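# Stand the gift box upright and open its lid

## Task

A closed gift box is lying on one of its sides on the table. Turn it so it rests on its bottom, then swing its lid open until the lid is roughly upright or tilted back past upright. Concealed magnets keep the lid's flap closed, so it will resist opening. The box must stay this way once the robot lets go.

## Robot and tools

Robot: two UR-type arms, left_arm and right_arm, each ending in a 16-motor four-finger hand with a thumb. right_arm has a right hand; left_arm has a mirrored left hand. A camera stand sits behind the arms. Cameras: cam_head_left, cam_head_right, cam_left_wrist and cam_right_wrist, all 896x504.

Scene frame: the origin is at table-top height, halfway between the nominal arm bases. +z points up, +x points out over the table, and left_arm is on the +y side. Measured bases: left_arm at (+0.021, +0.444, 0) m and right_arm at (+0.034, -0.364, 0) m. Reported hand-point positions (m), quaternions (wxyz) and velocities use this frame and can be off by a few cm.

Hand-point axes (right hand): +z runs along the straight fingers toward the tips, +y points out of the palm face, and +x runs across the palm away from the thumb. On the left hand, +x points toward the thumb. A rigid mast near the wrist on the palm side can collide with things.

The 48-number row, every number in [-1, 1], is laid out as follows:
1. left_arm: dx, dy, dz, rx, ry, rz.
2. Left hand: 16 motor goals, then current_limit, then speed.
3. right_arm: the same six pose numbers.
4. Right hand: 16 motor goals, then current_limit, then speed.

Pose numbers are offsets, not poses. They are measured from that arm's Hand target at the start of the action or move, along the Hand target's own axes. 1.0 equals 0.6 m of translation or 180 degrees of rotation, and rx, ry, rz together form one rotation vector. All six at 0 re-commands the current Hand target. Repeating an offset moves the arm again. Each control step clips the commanded orientation to within 32 degrees of the measured one.

Hand motor order: index_mcp, index_abd, index_pip, index_dip, then the same four for middle, then for ring, then thumb_cmc, thumb_axl, thumb_mcp, thumb_ipl. Each value is an absolute goal angle scaled between that hinge's stops. A 0 is a real goal, not a no-op. Straight values: _mcp 0.75, _abd 0.00, _pip 0.58, _dip 0.70; thumb_cmc 0.71, thumb_axl 0.68, thumb_mcp 0.23, thumb_ipl 0.17. Moving toward -1 curls the fingers toward the palm and swings the thumb in front of the palm.

current_limit maps -1..+1 to 0..550 mA, with 11 mA as the minimum. speed sets set-point speed to (speed+1)/2 of 8.5 rad/s. Defaults are +0.4 and -0.6, and the last values sent persist. To leave a hand unchanged, send back its hand_goal, hand_current_limit and hand_speed.

Tools:
- execute_actions(actions, cameras): actions is a list of actions. Each action has up to 15 rows, each row lasting 1/30 s, and the last row is held to fill 15 steps. Every row counts from the action's starting Hand target, and each action is 0.5 s. An empty list returns cameras, the scene number and the full state.
- move(target, speed, blend, stop_force, zero, blocking, cameras): moves both hand points on straight paths to the offset pose(s). target is one 48-number row or a list of up to 15 rows. In a list, every row is an offset from the same starting Hand targets. speed is the path top speed in m/s (0.002-3.6, default 0.25; rotation limited to twice that in rad/s), either one number or one per target. blend is a corner radius in m (0 means stop at each point). stop_force is in N (3-120, shared by both arms) and ends an arm's path when the wrist sensor feels that much push. Leave stop_force out when backing away from a contact, and do not rely on it while rotating. zero (default true) re-zeroes the sensor before the move. blocking=false returns early and cannot be combined with stop_force. The move is capped at 10 s. Paths do not avoid obstacles. Route around each arm's own base rather than close past it.
- wait(seconds 0-10, cameras): lets time pass while holding the last commands.
- stop(cameras): brakes a running move.
- zoom_image(camera, region [x0,y0,x1,y1], at most 504x504 px): magnifies part of the latest image.
- zero_wrist_force(arm): tares that arm's force sensor.
- read_manual(section): returns licence text only.
- finished_scene(scene 1 or 2): ends the scene. This is irreversible.

Results:
- Hand target: the last commanded pose, which is the base for the next offsets. The hand may rest short of it; if so, command the gap as an offset.
- Joint positions, torques and velocities.
- Wrist force and torque: given in the end-effector axes, plus the peak reading since the last report.
- hand_goal, hand_measured, hand_current_ma and hand_state, each in the motor order. hand_state is one of: moving, goal, blocked or overload.
- For move, a 'move:' line: done, off_target, moving, held or fault, plus limits such as paced or held.

Avoid:
- Joint torque limits: wrist joints 25.7 N m, others 138 N m. Reaching one causes a 10 s arm stop.
- Outside force of about 150 N on an arm, which also causes a stop.
- Pushing against a firm contact: the arms are stiff, so a target even slightly past the contact can fault.
- Any contact between the two arms or hands.
- Hand motors drawing 495 mA or more for 5 s, which shuts the motor down.
- Motor heat: a warning appears at 70 °C, and the arm is braked at 85 °C.
- Drops, slams and fast impacts.
- Letting the box leave the table or be left anywhere off it.

The wrist is weak, so a heavy grasped load can lag or fault. Motion commands follow with roughly 0.09-0.2 s of lag and can overshoot when fast.

Each tool is called after "Request:" as a command line: name --argument value for each argument, lists and objects as JSON in quotes; but a table of rows of numbers goes row by row, as --pt "numbers of a row", without its own name.

## Session

Request:
execute_actions --actions '[]'

Scene clock: 0.00 s.
left_arm: end_effector_position=(+0.4275, +0.5289, +0.2300) hand_goal=(+0.754, +0.000, +0.576, +0.696, +0.754, +0.000, +0.576, +0.696, +0.754, +0.000, +0.576, +0.696, +0.714, +0.678, +0.226, +0.168) hand_measured=(+0.754, +0.000, +0.576, +0.696, +0.754, +0.000, +0.576, +0.696, +0.754, +0.000, +0.576, +0.696, +0.714, +0.678, +0.226, +0.168) hand_current_ma=(+0, +0, +0, +0, +0, +0, +0, +0, +0, +0, +0, +0, +0, +0, +0, +0) hand_state=(goal, goal, goal, goal, goal, goal, goal, goal, goal, goal, goal, goal, goal, goal, goal, goal) hand_current_limit=0.40 hand_speed=-0.60 end_effector_quat_wxyz=(+0.000, +0.001, +1.000, +0.000) | right_arm: end_effector_position=(+0.4442, -0.4297, +0.2300) hand_goal=(+0.754, +0.000, +0.576, +0.696, +0.754, +0.000, +0.576, +0.696, +0.754, +0.000, +0.576, +0.696, +0.714, +0.678, +0.226, +0.168) hand_measured=(+0.754, +0.000, +0.576, +0.696, +0.754, +0.000, +0.576, +0.696, +0.754, +0.000, +0.576, +0.696, +0.714, +0.678, +0.226, +0.168) hand_current_ma=(+0, +0, +0, +0, +0, +0, +0, +0, +0, +0, +0, +0, +0, +0, +0, +0) hand_state=(goal, goal, goal, goal, goal, goal, goal, goal, goal, goal, goal, goal, goal, goal, goal, goal) hand_current_limit=0.40 hand_speed=-0.60 end_effector_quat_wxyz=(+0.000, +1.000, +0.023, +0.000)
Joint positions: left_arm=[3.458 -1.419 -2.042 -1.252 1.571 -1.255] | right_arm=[-0.316 -1.723 2.042 -1.89 -1.571 1.255]
Joint velocities: within noise
Joint torques (N m): no reading
Motor temperatures (°C): left_arm=[25 29 24 32 37 31] | right_arm=[28 30 28 30 31 31]
Wrist force (N): no reading
Wrist torque (N m): no reading
Wrist force, peak (N): no reading
Hand target: left_arm +0.4275, +0.5289, +0.2300; +0.000, +0.001, +1.000, +0.000 | right_arm +0.4442, -0.4297, +0.2300; +0.000, +1.000, +0.023, +0.000

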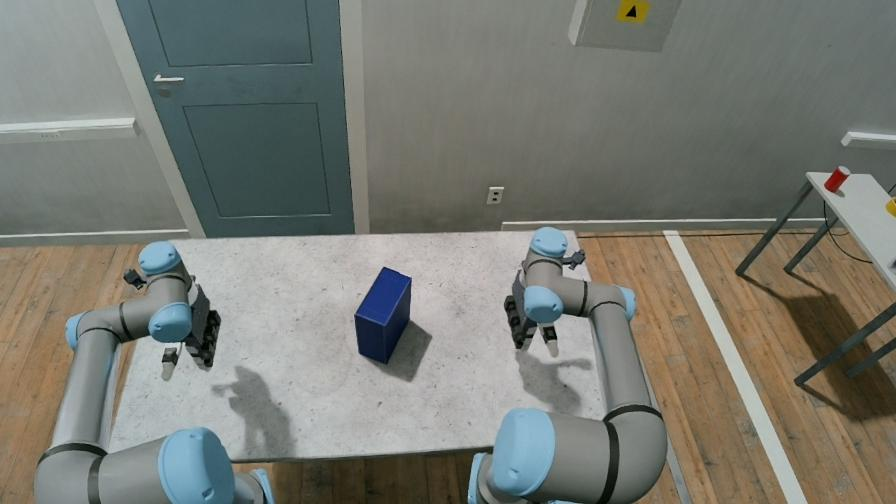

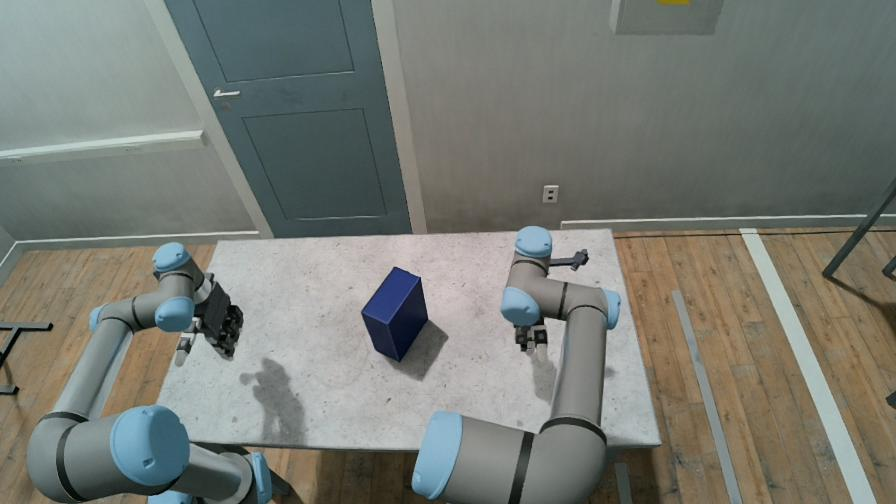

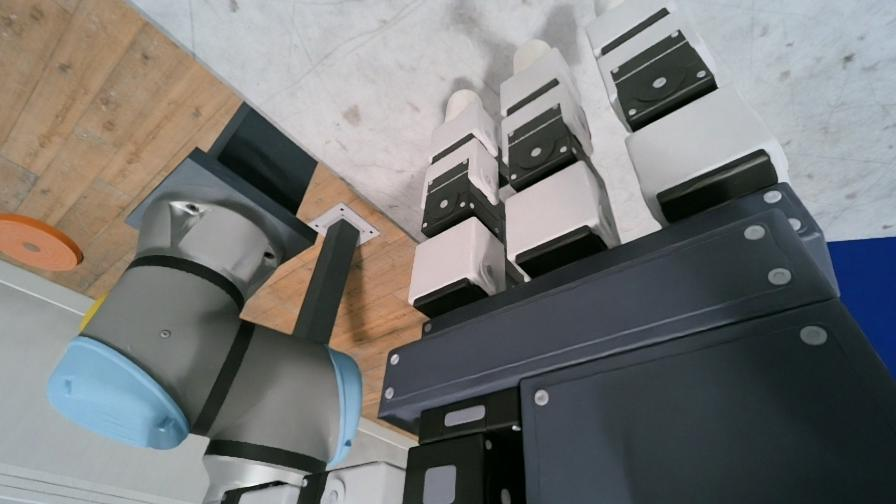

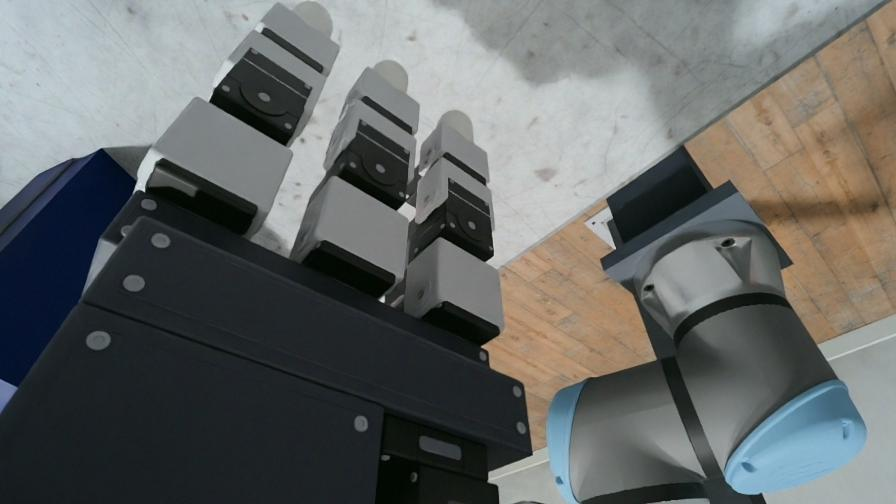

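Request:
zoom_image --camera "cam_head_left" --region '[320, 240, 470, 390]'

Request:
zoom_image --camera "cam_head_right" --region '[330, 240, 480, 390]'

Request:
zoom_image --camera "cam_right_wrist" --region '[0, 100, 300, 420]'

Request:
zoom_image --camera "cam_left_wrist" --region '[700, 200, 896, 420]'

Scaled by 3.360 from the camera's 896x504 image, which has a finer 1280x720 frame.

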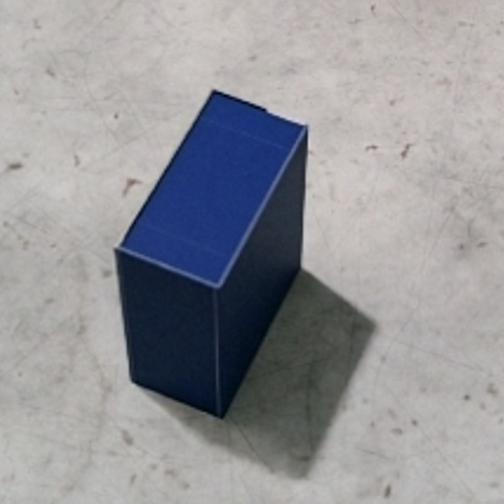

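Scaled by 3.360 from the camera's 896x504 image, which has a finer 1280x720 frame.

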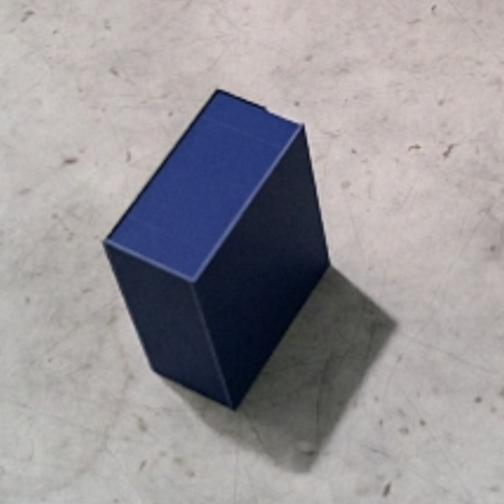

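Scaled by 1.575 from the camera's 896x504 image, which has a finer 1280x720 frame.

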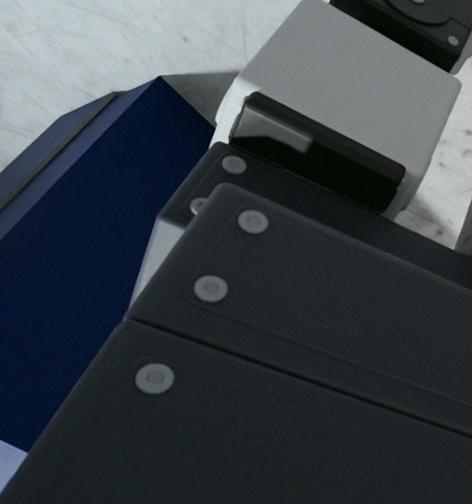

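Scaled by 2.291 from the camera's 896x504 image, which has a finer 1280x720 frame.

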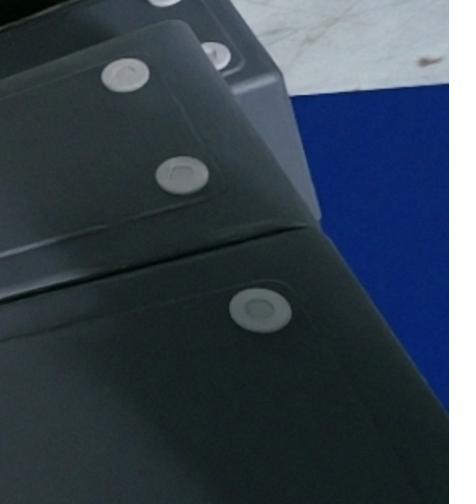

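Request:
move --pt "0 0 -0.13 0 0 0.0 0.754 0 0.576 0.696 0.754 0 0.576 0.696 0.754 0 0.576 0.696 0.714 0.678 0.226 0.168 0.4 -0.6 0 0 -0.13 0 0 0 0.754 0 0.576 0.696 0.754 0 0.576 0.696 0.754 0 0.576 0.696 0.714 0.678 0.226 0.168 0.4 -0.6" --pt "0 0 -0.13 0 0 -0.95 0.754 0 0.576 0.696 0.754 0 0.576 0.696 0.754 0 0.576 0.696 0.714 0.678 0.226 0.168 0.4 -0.6 0 0 -0.13 0 0 0.95 0.754 0 0.576 0.696 0.754 0 0.576 0.696 0.754 0 0.576 0.696 0.714 0.678 0.226 0.168 0.4 -0.6" --speed 0.5 --blend '[0.03,0]' --cameras '["all"]'

Scene clock: 115.93 s.
left_arm: end_effector_position=(+0.4275, +0.5289, +0.3080) hand_goal=(+0.754, +0.000, +0.576, +0.696, +0.754, +0.000, +0.576, +0.696, +0.754, +0.000, +0.576, +0.696, +0.714, +0.678, +0.226, +0.168) hand_measured=(+0.754, +0.000, +0.576, +0.696, +0.754, +0.000, +0.576, +0.696, +0.754, +0.000, +0.576, +0.696, +0.714, +0.678, +0.224, +0.168) hand_current_ma=(-1, +0, +1, +0, -1, +0, +1, +0, -1, +0, +1, +0, +0, -1, -5, +0) hand_state=(goal, goal, goal, goal, goal, goal, goal, goal, goal, goal, goal, goal, goal, goal, goal, goal) hand_current_limit=0.40 hand_speed=-0.60 end_effector_quat_wxyz=(+0.000, +0.997, -0.079, +0.000) | right_arm: end_effector_position=(+0.4442, -0.4297, +0.3080) hand_goal=(+0.754, +0.000, +0.576, +0.696, +0.754, +0.000, +0.576, +0.696, +0.754, +0.000, +0.576, +0.696, +0.714, +0.678, +0.226, +0.168) hand_measured=(+0.754, +0.000, +0.576, +0.696, +0.754, +0.000, +0.576, +0.696, +0.754, +0.000, +0.576, +0.696, +0.714, +0.678, +0.224, +0.168) hand_current_ma=(-1, +0, +1, +0, -1, +0, +1, +0, -1, +0, +1, +0, +0, -1, -5, +0) hand_state=(goal, goal, goal, goal, goal, goal, goal, goal, goal, goal, goal, goal, goal, goal, goal, goal) hand_current_limit=0.40 hand_speed=-0.60 end_effector_quat_wxyz=(+0.000, -0.102, +0.995, +0.000)
Joint positions: left_arm=[3.864 -1.387 -1.864 -1.462 1.571 -3.832] | right_arm=[-0.723 -1.754 1.864 -1.68 -1.571 3.832]
Joint torques (N m): left_arm=[7.34 29.78 9.97 0.47 1.66 -1.27] | right_arm=[-5.94 -26.51 -16 -0.48 -2.93 2.25]
Wrist force (N): left_arm=[0.0 0.5 0.0] | right_arm=[-0.1 0.4 -0.3]
Wrist torque (N m): left_arm=[0.07 -0.02 0.06] | right_arm=[0.06 0.02 0.00]
Wrist force, peak (N): left_arm=[-0.3 0.1 1.7] | right_arm=[-0.2 -0.1 1.6]
Hand target: left_arm +0.4275, +0.5289, +0.3080; +0.000, +0.997, -0.079, +0.000 | right_arm +0.4442, -0.4297, +0.3080; +0.000, -0.102, +0.995, +0.000
Off the commanded pose: left_arm 0.000 m, 0 deg | right_arm 0.000 m, 0 deg.
move: done

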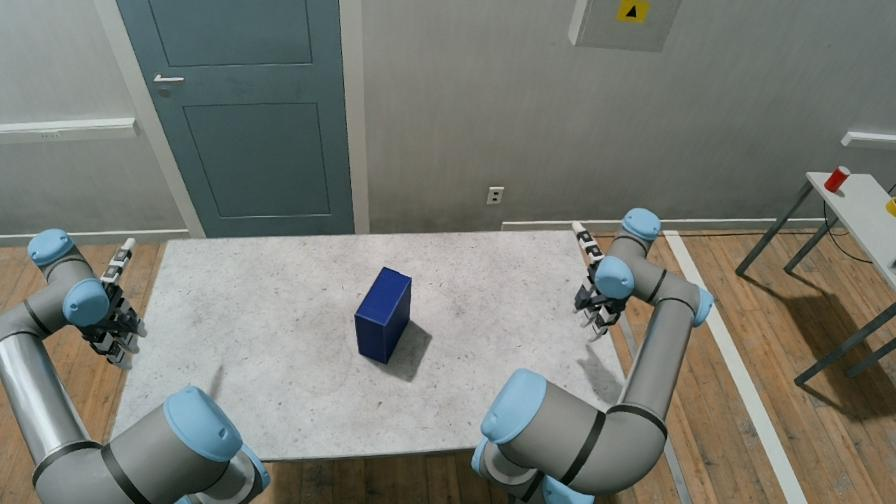

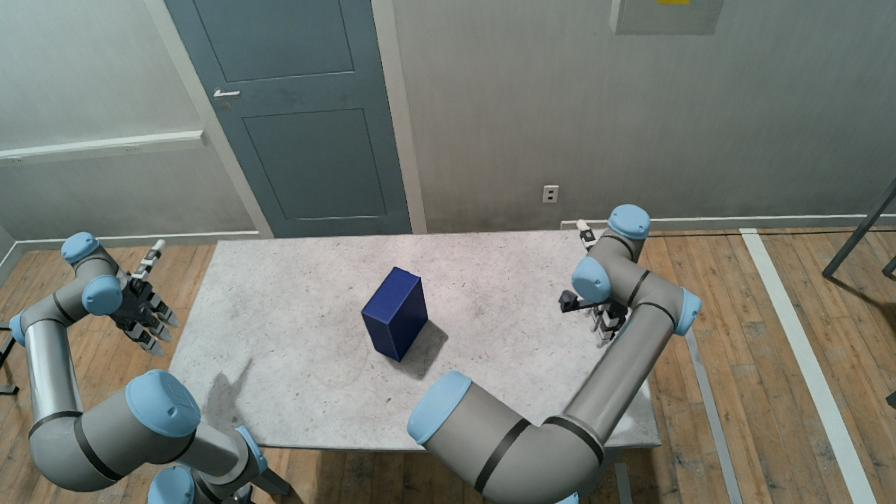

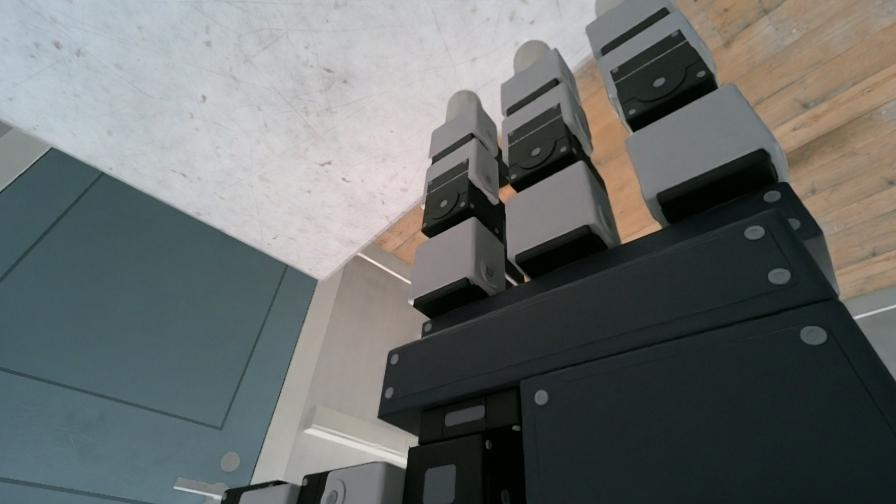

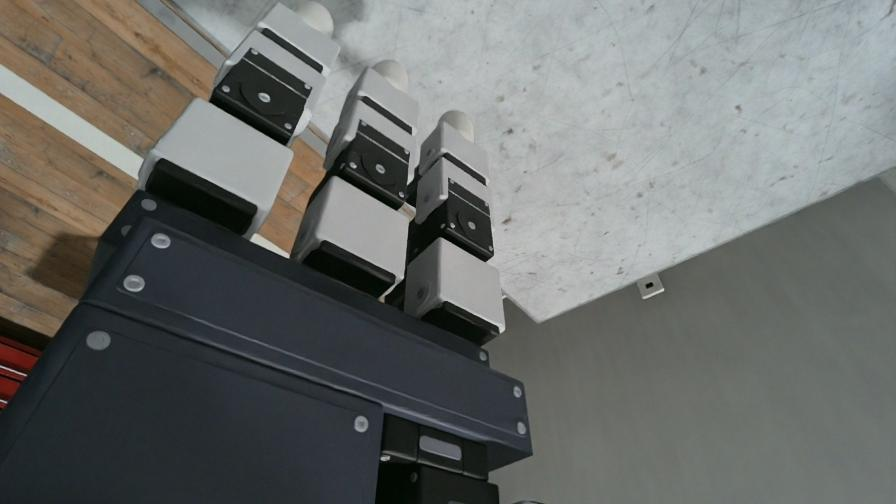

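Request:
move --target '[0,0,0,0,0,0.0,0.754,0,0.576,0.696,0.754,0,0.576,0.696,0.754,0,0.576,0.696,0.714,0.678,0.226,0.168,0.4,-0.6,-0.032,0.725,-0.05,0,0,0,0.754,0,0.576,0.696,0.754,0,0.576,0.696,0.754,0,0.576,0.696,0.714,0.678,0.226,0.168,0.4,-0.6]' --speed 0.4 --cameras '["all"]'

Scene clock: 187.40 s.
left_arm: end_effector_position=(+0.4275, +0.5289, +0.3080) hand_goal=(+0.754, +0.000, +0.576, +0.696, +0.754, +0.000, +0.576, +0.696, +0.754, +0.000, +0.576, +0.696, +0.714, +0.678, +0.226, +0.168) hand_measured=(+0.754, +0.000, +0.576, +0.696, +0.754, +0.000, +0.576, +0.696, +0.754, +0.000, +0.576, +0.696, +0.714, +0.678, +0.224, +0.168) hand_current_ma=(-1, +0, +1, +0, -1, +0, +1, +0, -1, +0, +1, +0, +0, -1, -5, +0) hand_state=(goal, goal, goal, goal, goal, goal, goal, goal, goal, goal, goal, goal, goal, goal, goal, goal) hand_current_limit=0.40 hand_speed=-0.60 end_effector_quat_wxyz=(+0.000, +0.997, -0.079, +0.000) | right_arm: end_effector_position=(+0.3750, +0.0001, +0.3380) hand_goal=(+0.754, +0.000, +0.576, +0.696, +0.754, +0.000, +0.576, +0.696, +0.754, +0.000, +0.576, +0.696, +0.714, +0.678, +0.226, +0.168) hand_measured=(+0.754, +0.000, +0.576, +0.696, +0.754, +0.000, +0.576, +0.696, +0.754, +0.000, +0.576, +0.696, +0.714, +0.678, +0.224, +0.168) hand_current_ma=(-1, +0, +1, +0, -1, +0, +1, +0, -1, +0, +1, +0, +0, -1, -5, +0) hand_state=(goal, goal, goal, goal, goal, goal, goal, goal, goal, goal, goal, goal, goal, goal, goal, goal) hand_current_limit=0.40 hand_speed=-0.60 end_effector_quat_wxyz=(+0.000, -0.102, +0.995, +0.000)
Joint positions: left_arm=[3.864 -1.387 -1.864 -1.462 1.571 -3.833] | right_arm=[0.33 -1.756 1.788 -1.603 -1.571 4.885]
Joint torques (N m): left_arm=[4.18 29.93 9.75 0.43 1.6 -1.21] | right_arm=[6.62 -1.61 -37.35 -0.49 -3.02 2.35]
Wrist force (N): left_arm=[0.1 0.5 0.0] | right_arm=[-0.5 -0.1 -0.1]
Wrist torque (N m): left_arm=[0.06 -0.02 0.06] | right_arm=[-0.05 0.07 -0.08]
Wrist force, peak (N): left_arm=[0.0 0.9 0.1] | right_arm=[-0.2 1.6 -0.4]
Hand target: left_arm +0.4275, +0.5289, +0.3080; +0.000, +0.997, -0.079, +0.000 | right_arm +0.3750, +0.0002, +0.3380; +0.000, -0.102, +0.995, +0.000
Off the commanded pose: left_arm 0.000 m, 0 deg | right_arm 0.000 m, 0 deg.
move: done

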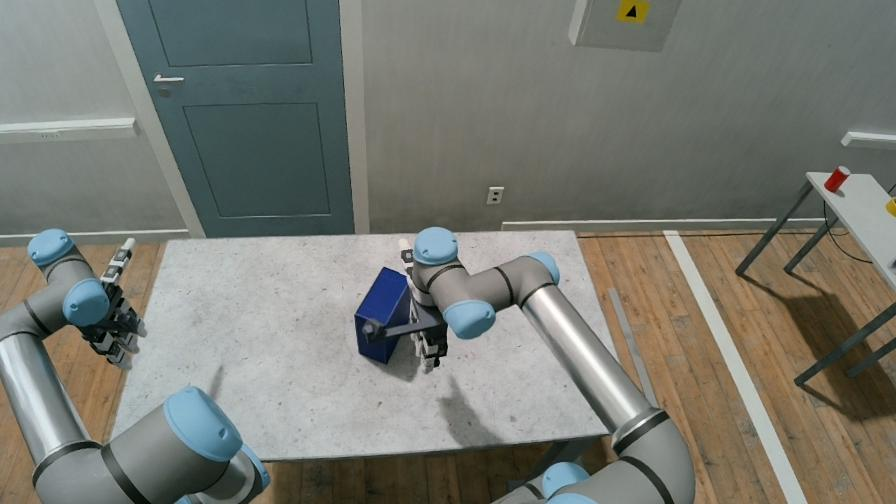

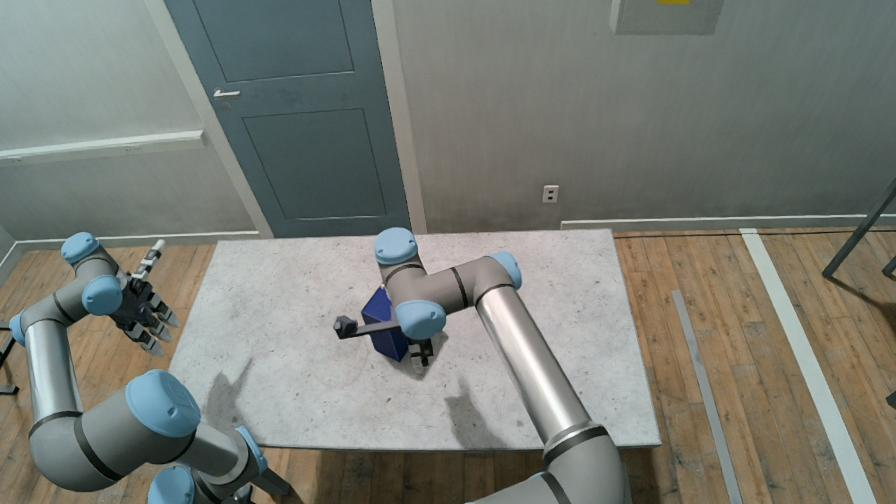

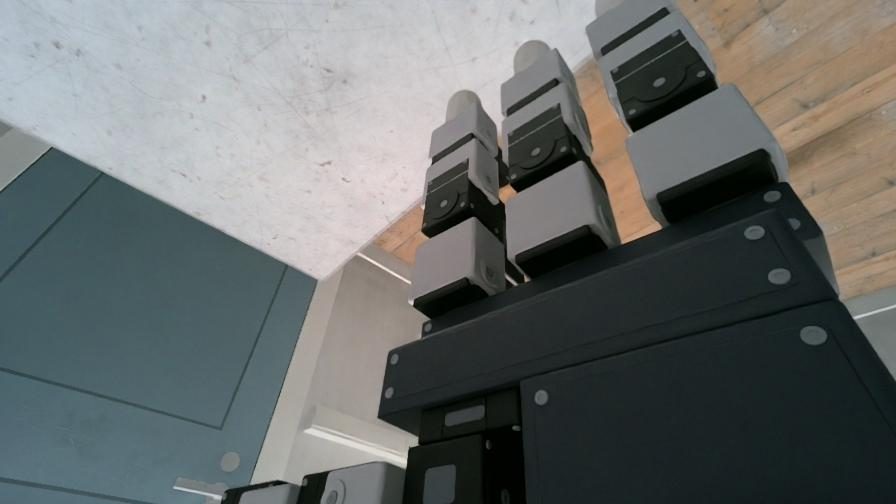

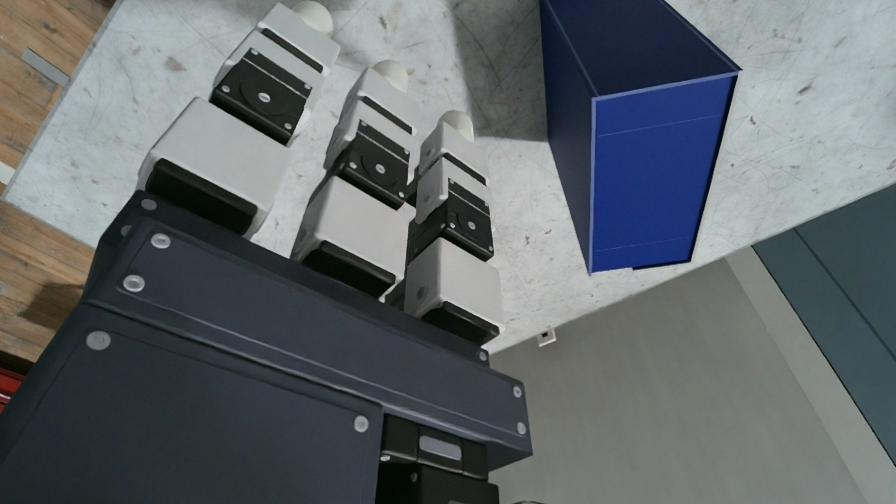

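Request:
zoom_image --camera "cam_right_wrist" --region '[480, 0, 800, 300]'

Scaled by 1.575 from the camera's 896x504 image, which has a finer 1280x720 frame.

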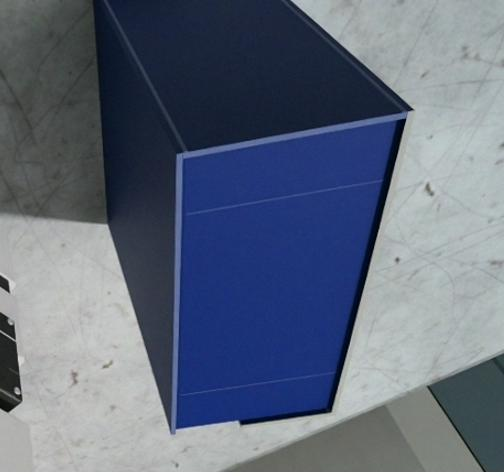

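Request:
move --pt "0.526 0.441 -0.037 -0.2757 -0.0423 0.0908 0.754 0 0.576 0.696 0.754 0 0.576 0.696 0.754 0 0.576 0.696 0.714 0.678 0.226 0.168 0.4 -0.6 0.125 -0.4 0 -0.267 -0.0924 0.198 0.754 0 0.576 0.696 0.754 0 0.576 0.696 0.754 0 0.576 0.696 0.714 0.678 0.226 0.168 0.4 -0.6" --pt "0.462 0.647 -0.007 -0.2757 -0.0423 0.0908 0.754 0 0.576 0.696 0.754 0 0.576 0.696 0.754 0 0.576 0.696 0.714 0.678 0.226 0.168 0.4 -0.6 -0.141 -0.337 0.068 -0.267 -0.0924 0.198 0.754 0 0.576 0.696 0.754 0 0.576 0.696 0.754 0 0.576 0.696 0.714 0.678 0.226 0.168 0.4 -0.6" --speed '[0.4,0.15]' --cameras '["cam_head_left","cam_head_right"]'

Scene clock: 311.03 s.
left_arm: end_effector_position=(+0.6401, +0.1019, +0.3122) hand_goal=(+0.754, +0.000, +0.576, +0.696, +0.754, +0.000, +0.576, +0.696, +0.754, +0.000, +0.576, +0.696, +0.714, +0.678, +0.226, +0.168) hand_measured=(+0.758, +0.000, +0.576, +0.696, +0.758, +0.000, +0.576, +0.696, +0.760, +0.000, +0.576, +0.696, +0.720, +0.678, +0.224, +0.168) hand_current_ma=(+8, +0, +1, +0, +8, +0, +1, +0, +9, +0, +1, +0, +9, -1, -5, +0) hand_state=(goal, goal, goal, goal, goal, goal, goal, goal, goal, goal, goal, goal, goal, goal, goal, goal) hand_current_limit=0.40 hand_speed=-0.60 end_effector_quat_wxyz=(+0.412, +0.882, -0.208, -0.097) | right_arm: end_effector_position=(+0.4987, -0.1807, +0.2972) hand_goal=(+0.754, +0.000, +0.576, +0.696, +0.754, +0.000, +0.576, +0.696, +0.754, +0.000, +0.576, +0.696, +0.714, +0.678, +0.226, +0.168) hand_measured=(+0.758, +0.000, +0.576, +0.696, +0.758, +0.000, +0.576, +0.696, +0.758, +0.000, +0.576, +0.696, +0.720, +0.678, +0.224, +0.168) hand_current_ma=(+10, +0, +1, +0, +8, +0, +1, +0, +8, +0, +1, +0, +10, -1, -5, +0) hand_state=(goal, goal, goal, goal, goal, goal, goal, goal, goal, goal, goal, goal, goal, goal, goal, goal) hand_current_limit=0.40 hand_speed=-0.60 end_effector_quat_wxyz=(+0.097, +0.207, +0.882, +0.411)
Joint positions: left_arm=[3.153 -2.138 -1.205 -1.867 0.82 -4.039] | right_arm=[-0.486 -1.877 2.384 -2.105 -0.699 4.747]
Joint torques (N m): left_arm=[-5.28 63.11 9.7 4.06 -2.82 -0.98] | right_arm=[7.58 5.35 -14.12 -4.24 -1.41 2.33]
Wrist force (N): left_arm=[-0.6 1.1 0.9] | right_arm=[-0.7 -0.4 0.0]
Wrist torque (N m): left_arm=[0.07 0.10 -0.11] | right_arm=[0.11 0.16 -0.01]
Wrist force, peak (N): left_arm=[-0.7 1.7 1.6] | right_arm=[0.2 -1.3 -0.8]
Hand target: left_arm +0.6401, +0.1019, +0.3122; +0.412, +0.882, -0.208, -0.097 | right_arm +0.4987, -0.1807, +0.2972; +0.097, +0.207, +0.882, +0.411
Off the commanded pose: left_arm 0.000 m, 0 deg | right_arm 0.000 m, 0 deg.
move: done
Images, in order (width x height): cam_head_left 896x504, cam_head_right 896x504.

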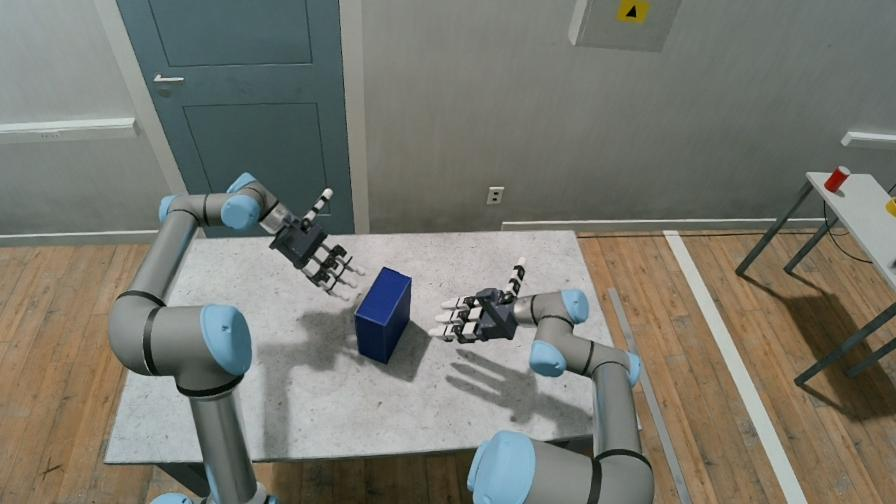

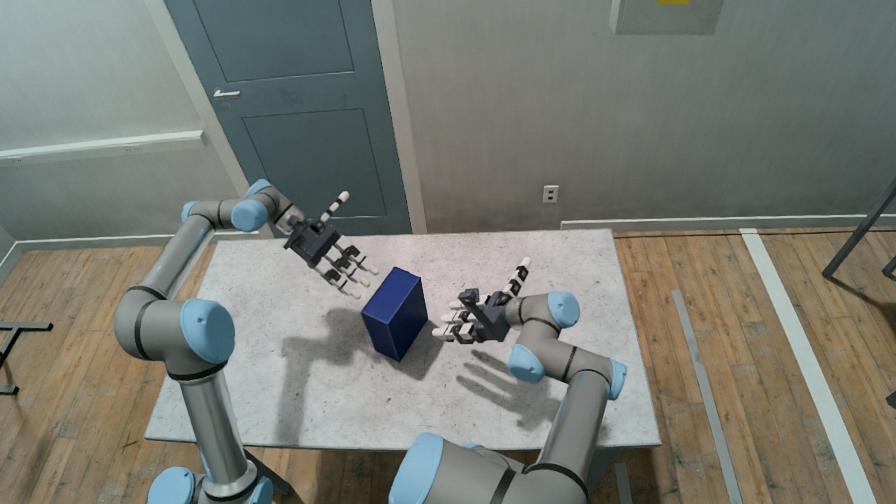

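Request:
zoom_image --camera "cam_head_left" --region '[260, 180, 540, 380]'

Request:
zoom_image --camera "cam_head_right" --region '[260, 180, 540, 380]'

Scaled by 1.800 from the camera's 896x504 image, which has a finer 1280x720 frame.

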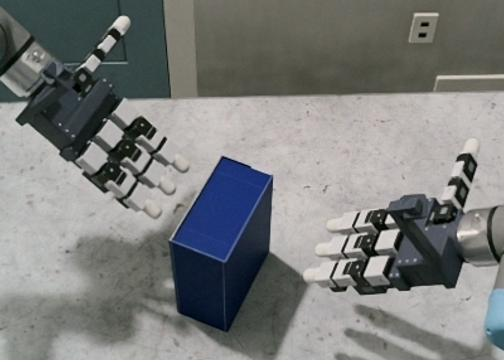

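Scaled by 1.800 from the camera's 896x504 image, which has a finer 1280x720 frame.

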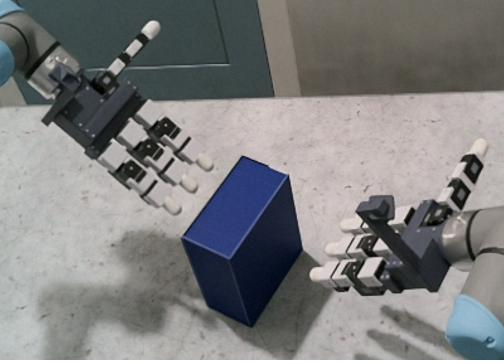

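Request:
move --pt "0 0.043 0.051 0 0 0 0.754 0 0.576 0.696 0.754 0 0.576 0.696 0.754 0 0.576 0.696 0.714 0.678 0.226 0.168 0.4 -0.6 0 0.019 0.05 0 0 0 0.754 0 0.576 0.696 0.754 0 0.576 0.696 0.754 0 0.576 0.696 0.714 0.678 0.226 0.168 0.4 -0.6" --pt "0 0.0925 0.079 0 0 0 0.754 0 0.576 0.696 0.754 0 0.576 0.696 0.754 0 0.576 0.696 0.714 0.678 0.226 0.168 0.4 -0.6 0 0.019 0.05 0 0 0 0.754 0 0.576 0.696 0.754 0 0.576 0.696 0.754 0 0.576 0.696 0.714 0.678 0.226 0.168 0.4 -0.6" --speed 0.06 --blend '[0.005,0]' --cameras '["cam_head_left","cam_head_right"]'

Request:
zoom_image --camera "cam_head_right" --region '[300, 200, 540, 380]'

Request:
zoom_image --camera "cam_head_left" --region '[300, 200, 540, 380]'

Scene clock: 348.53 s.
left_arm: end_effector_position=(+0.6080, +0.0376, +0.3242) hand_goal=(+0.754, +0.000, +0.576, +0.696, +0.754, +0.000, +0.576, +0.696, +0.754, +0.000, +0.576, +0.696, +0.714, +0.678, +0.226, +0.168) hand_measured=(+0.758, +0.000, +0.576, +0.696, +0.760, +0.000, +0.576, +0.696, +0.764, +0.000, +0.578, +0.696, +0.720, +0.678, +0.224, +0.168) hand_current_ma=(+8, +0, +1, +0, +10, +0, +1, +0, +20, -1, +2, +0, +9, -1, -5, +0) hand_state=(goal, goal, goal, goal, goal, goal, goal, goal, goal, goal, goal, goal, goal, goal, goal, goal) hand_current_limit=0.40 hand_speed=-0.60 end_effector_quat_wxyz=(+0.412, +0.882, -0.208, -0.097) | right_arm: end_effector_position=(+0.5122, -0.1536, +0.2866) hand_goal=(+0.754, +0.000, +0.576, +0.696, +0.754, +0.000, +0.576, +0.696, +0.754, +0.000, +0.576, +0.696, +0.714, +0.678, +0.226, +0.168) hand_measured=(+0.758, +0.000, +0.576, +0.696, +0.758, +0.000, +0.576, +0.696, +0.758, +0.000, +0.576, +0.696, +0.720, +0.678, +0.224, +0.168) hand_current_ma=(+10, +0, +1, +0, +8, +0, +1, +0, +8, +0, +1, +0, +10, -1, -5, +0) hand_state=(goal, goal, goal, goal, goal, goal, goal, goal, goal, goal, goal, goal, goal, goal, goal, goal) hand_current_limit=0.40 hand_speed=-0.60 end_effector_quat_wxyz=(+0.097, +0.207, +0.882, +0.411)
Joint positions: left_arm=[3.058 -2.086 -1.276 -1.766 0.778 -4.158] | right_arm=[-0.392 -1.792 2.392 -2.309 -0.707 4.892]
Joint torques (N m): left_arm=[-6.06 61.79 8.63 3.93 -3.01 -1.02] | right_arm=[6.34 2.93 -12.25 -4.46 -1.43 2.25]
Wrist force (N): left_arm=[-0.7 1.0 0.6] | right_arm=[-0.9 -0.3 -0.2]
Wrist torque (N m): left_arm=[0.10 0.09 -0.10] | right_arm=[0.13 0.23 -0.05]
Wrist force, peak (N): left_arm=[-0.8 1.4 1.1] | right_arm=[-1.2 -0.3 -0.4]
Hand target: left_arm +0.6079, +0.0375, +0.3243; +0.412, +0.882, -0.208, -0.097 | right_arm +0.5122, -0.1535, +0.2866; +0.097, +0.207, +0.882, +0.411
Off the commanded pose: left_arm 0.000 m, 0 deg | right_arm 0.000 m, 0 deg.
move: done
Images, in order (width x height): cam_head_left 896x504, cam_head_right 896x504.

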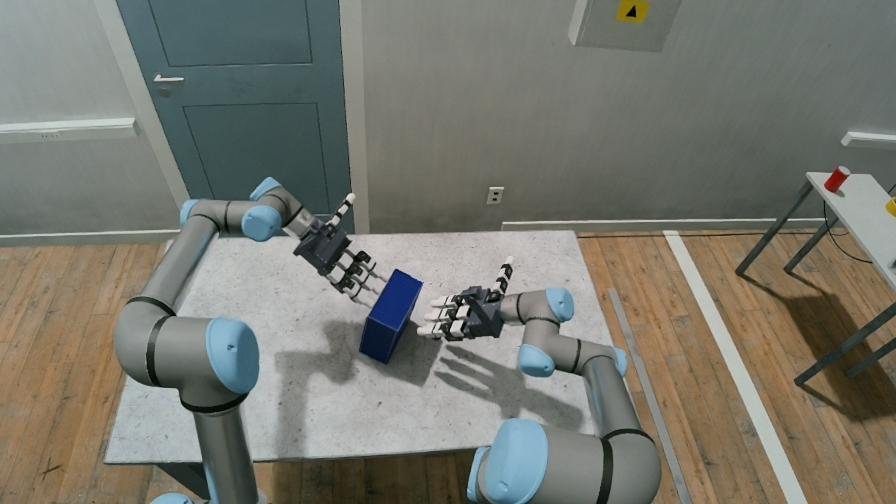

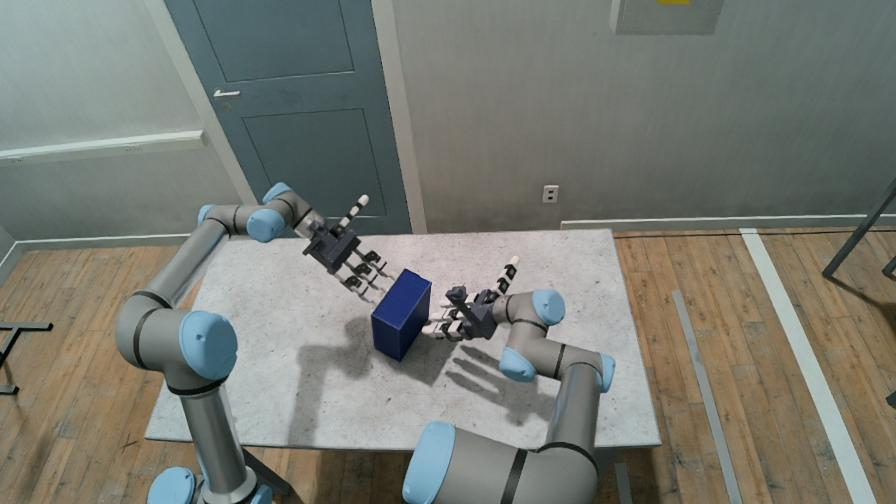

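Scaled by 2.100 from the camera's 896x504 image, which has a finer 1280x720 frame.

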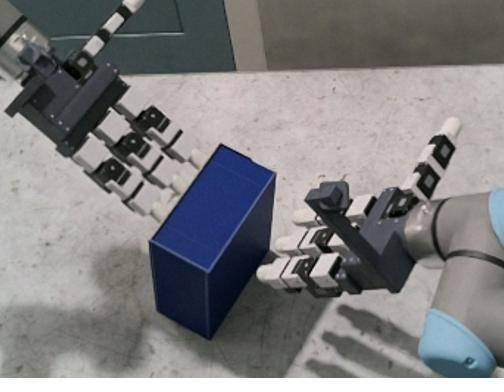

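Scaled by 2.100 from the camera's 896x504 image, which has a finer 1280x720 frame.

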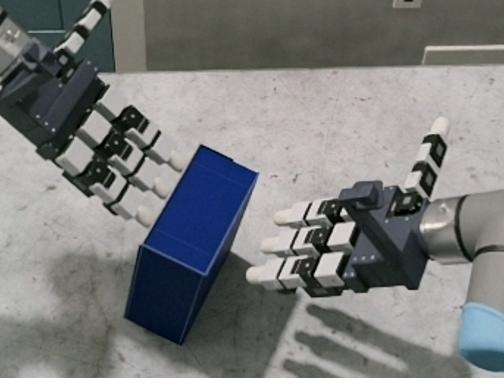

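Request:
move --pt "0 0.044 0.0347 0 0 0 0.754 0 0.576 0.696 0.754 0 0.576 0.696 0.754 0 0.576 0.696 0.714 0.678 0.226 0.168 0.4 -0.6 0 0 0 0 0 0 0.754 0 0.576 0.696 0.754 0 0.576 0.696 0.754 0 0.576 0.696 0.714 0.678 0.226 0.168 0.4 -0.6" --pt "0 0.0705 0.061 0 0 0 0.754 0 0.576 0.696 0.754 0 0.576 0.696 0.754 0 0.576 0.696 0.714 0.678 0.226 0.168 0.4 -0.6 0 0 0 0 0 0 0.754 0 0.576 0.696 0.754 0 0.576 0.696 0.754 0 0.576 0.696 0.714 0.678 0.226 0.168 0.4 -0.6" --speed 0.04 --blend '[0.005,0]' --cameras '["cam_head_left","cam_head_right"]'

Request:
zoom_image --camera "cam_head_right" --region '[300, 200, 540, 380]'

Request:
zoom_image --camera "cam_head_left" --region '[300, 200, 540, 380]'

Scene clock: 366.90 s.
left_arm: end_effector_position=(+0.5833, -0.0118, +0.3332) hand_goal=(+0.754, +0.000, +0.576, +0.696, +0.754, +0.000, +0.576, +0.696, +0.754, +0.000, +0.576, +0.696, +0.714, +0.678, +0.226, +0.168) hand_measured=(+0.764, +0.000, +0.578, +0.696, +0.764, -0.002, +0.580, +0.696, +0.768, -0.002, +0.580, +0.696, +0.720, +0.678, +0.224, +0.168) hand_current_ma=(+21, -1, +3, +0, +23, -1, +5, +0, +35, -2, +6, +0, +9, -1, -5, +0) hand_state=(goal, goal, goal, goal, goal, goal, goal, goal, goal, goal, goal, goal, goal, goal, goal, goal) hand_current_limit=0.40 hand_speed=-0.60 end_effector_quat_wxyz=(+0.412, +0.882, -0.208, -0.097) | right_arm: end_effector_position=(+0.5122, -0.1536, +0.2866) hand_goal=(+0.754, +0.000, +0.576, +0.696, +0.754, +0.000, +0.576, +0.696, +0.754, +0.000, +0.576, +0.696, +0.714, +0.678, +0.226, +0.168) hand_measured=(+0.800, +0.000, +0.596, +0.706, +0.796, +0.000, +0.598, +0.704, +0.796, +0.000, +0.596, +0.704, +0.720, +0.678, +0.224, +0.168) hand_current_ma=(+153, +0, +52, +20, +139, +0, +59, +19, +136, +0, +52, +18, +10, -1, -5, +0) hand_state=(blocked, goal, blocked, goal, blocked, goal, blocked, goal, blocked, goal, blocked, goal, goal, goal, goal, goal) hand_current_limit=0.40 hand_speed=-0.60 end_effector_quat_wxyz=(+0.097, +0.207, +0.882, +0.411)
Joint positions: left_arm=[2.982 -2.058 -1.313 -1.682 0.75 -4.261] | right_arm=[-0.392 -1.792 2.392 -2.309 -0.707 4.892]
Joint torques (N m): left_arm=[-12.51 55.69 5.03 4.07 -3.43 -1.18] | right_arm=[7.26 2.64 -12.92 -3.74 2.29 2.1]
Wrist force (N): left_arm=[-1.5 0.5 -8.3] | right_arm=[-1.8 -5.5 -10.5]
Wrist torque (N m): left_arm=[0.83 -0.19 -0.16] | right_arm=[1.45 0.48 -0.24]
Wrist force, peak (N): left_arm=[-1.5 0.5 -8.3] | right_arm=[-1.8 -5.5 -10.5]
Hand target: left_arm +0.5833, -0.0119, +0.3332; +0.412, +0.882, -0.208, -0.097 | right_arm +0.5122, -0.1535, +0.2866; +0.097, +0.207, +0.882, +0.411
Off the commanded pose: left_arm 0.000 m, 0 deg | right_arm 0.000 m, 0 deg.
move: done
Images, in order (width x height): cam_head_left 896x504, cam_head_right 896x504.

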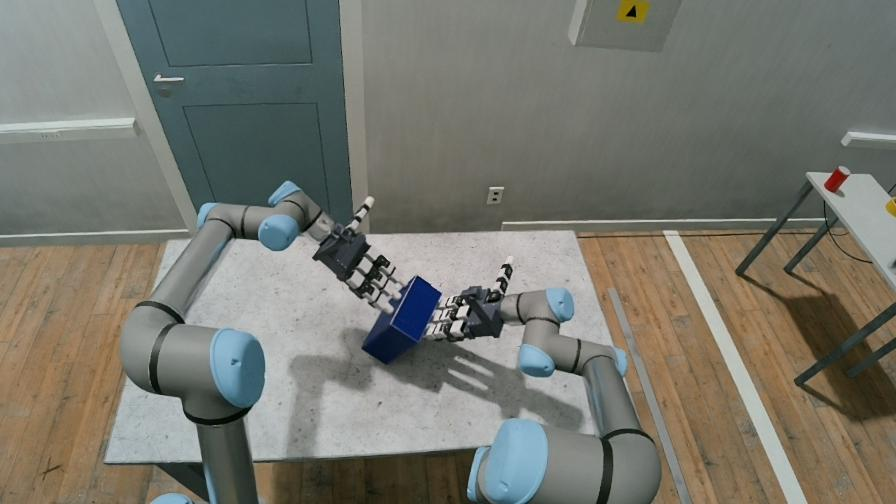

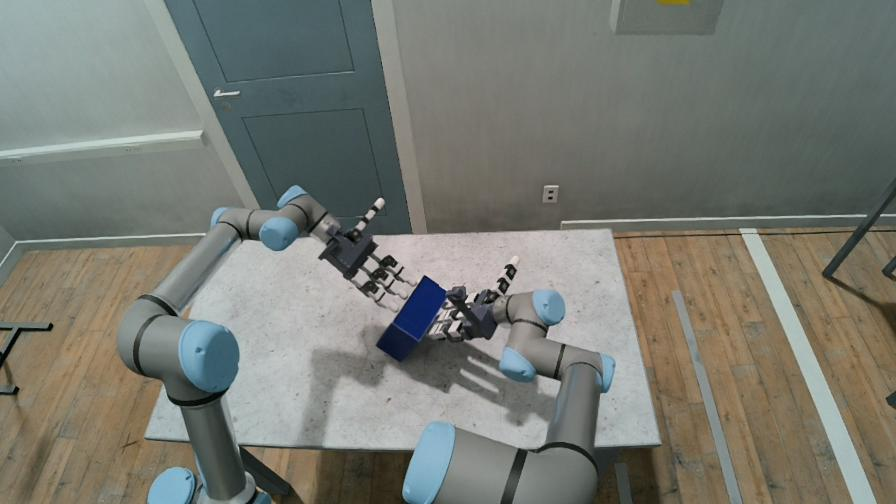

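Scaled by 2.100 from the camera's 896x504 image, which has a finer 1280x720 frame.

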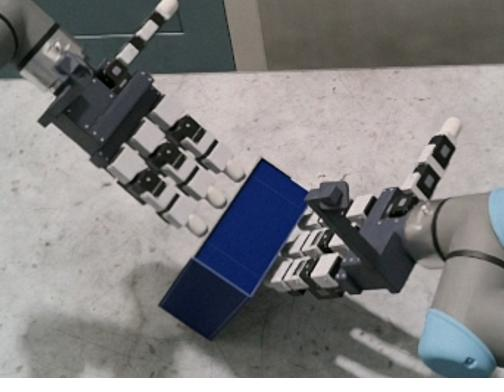

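Scaled by 2.100 from the camera's 896x504 image, which has a finer 1280x720 frame.

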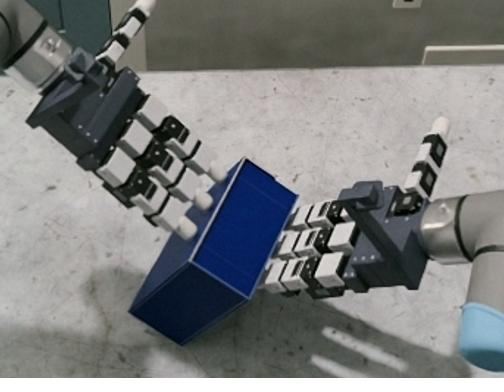

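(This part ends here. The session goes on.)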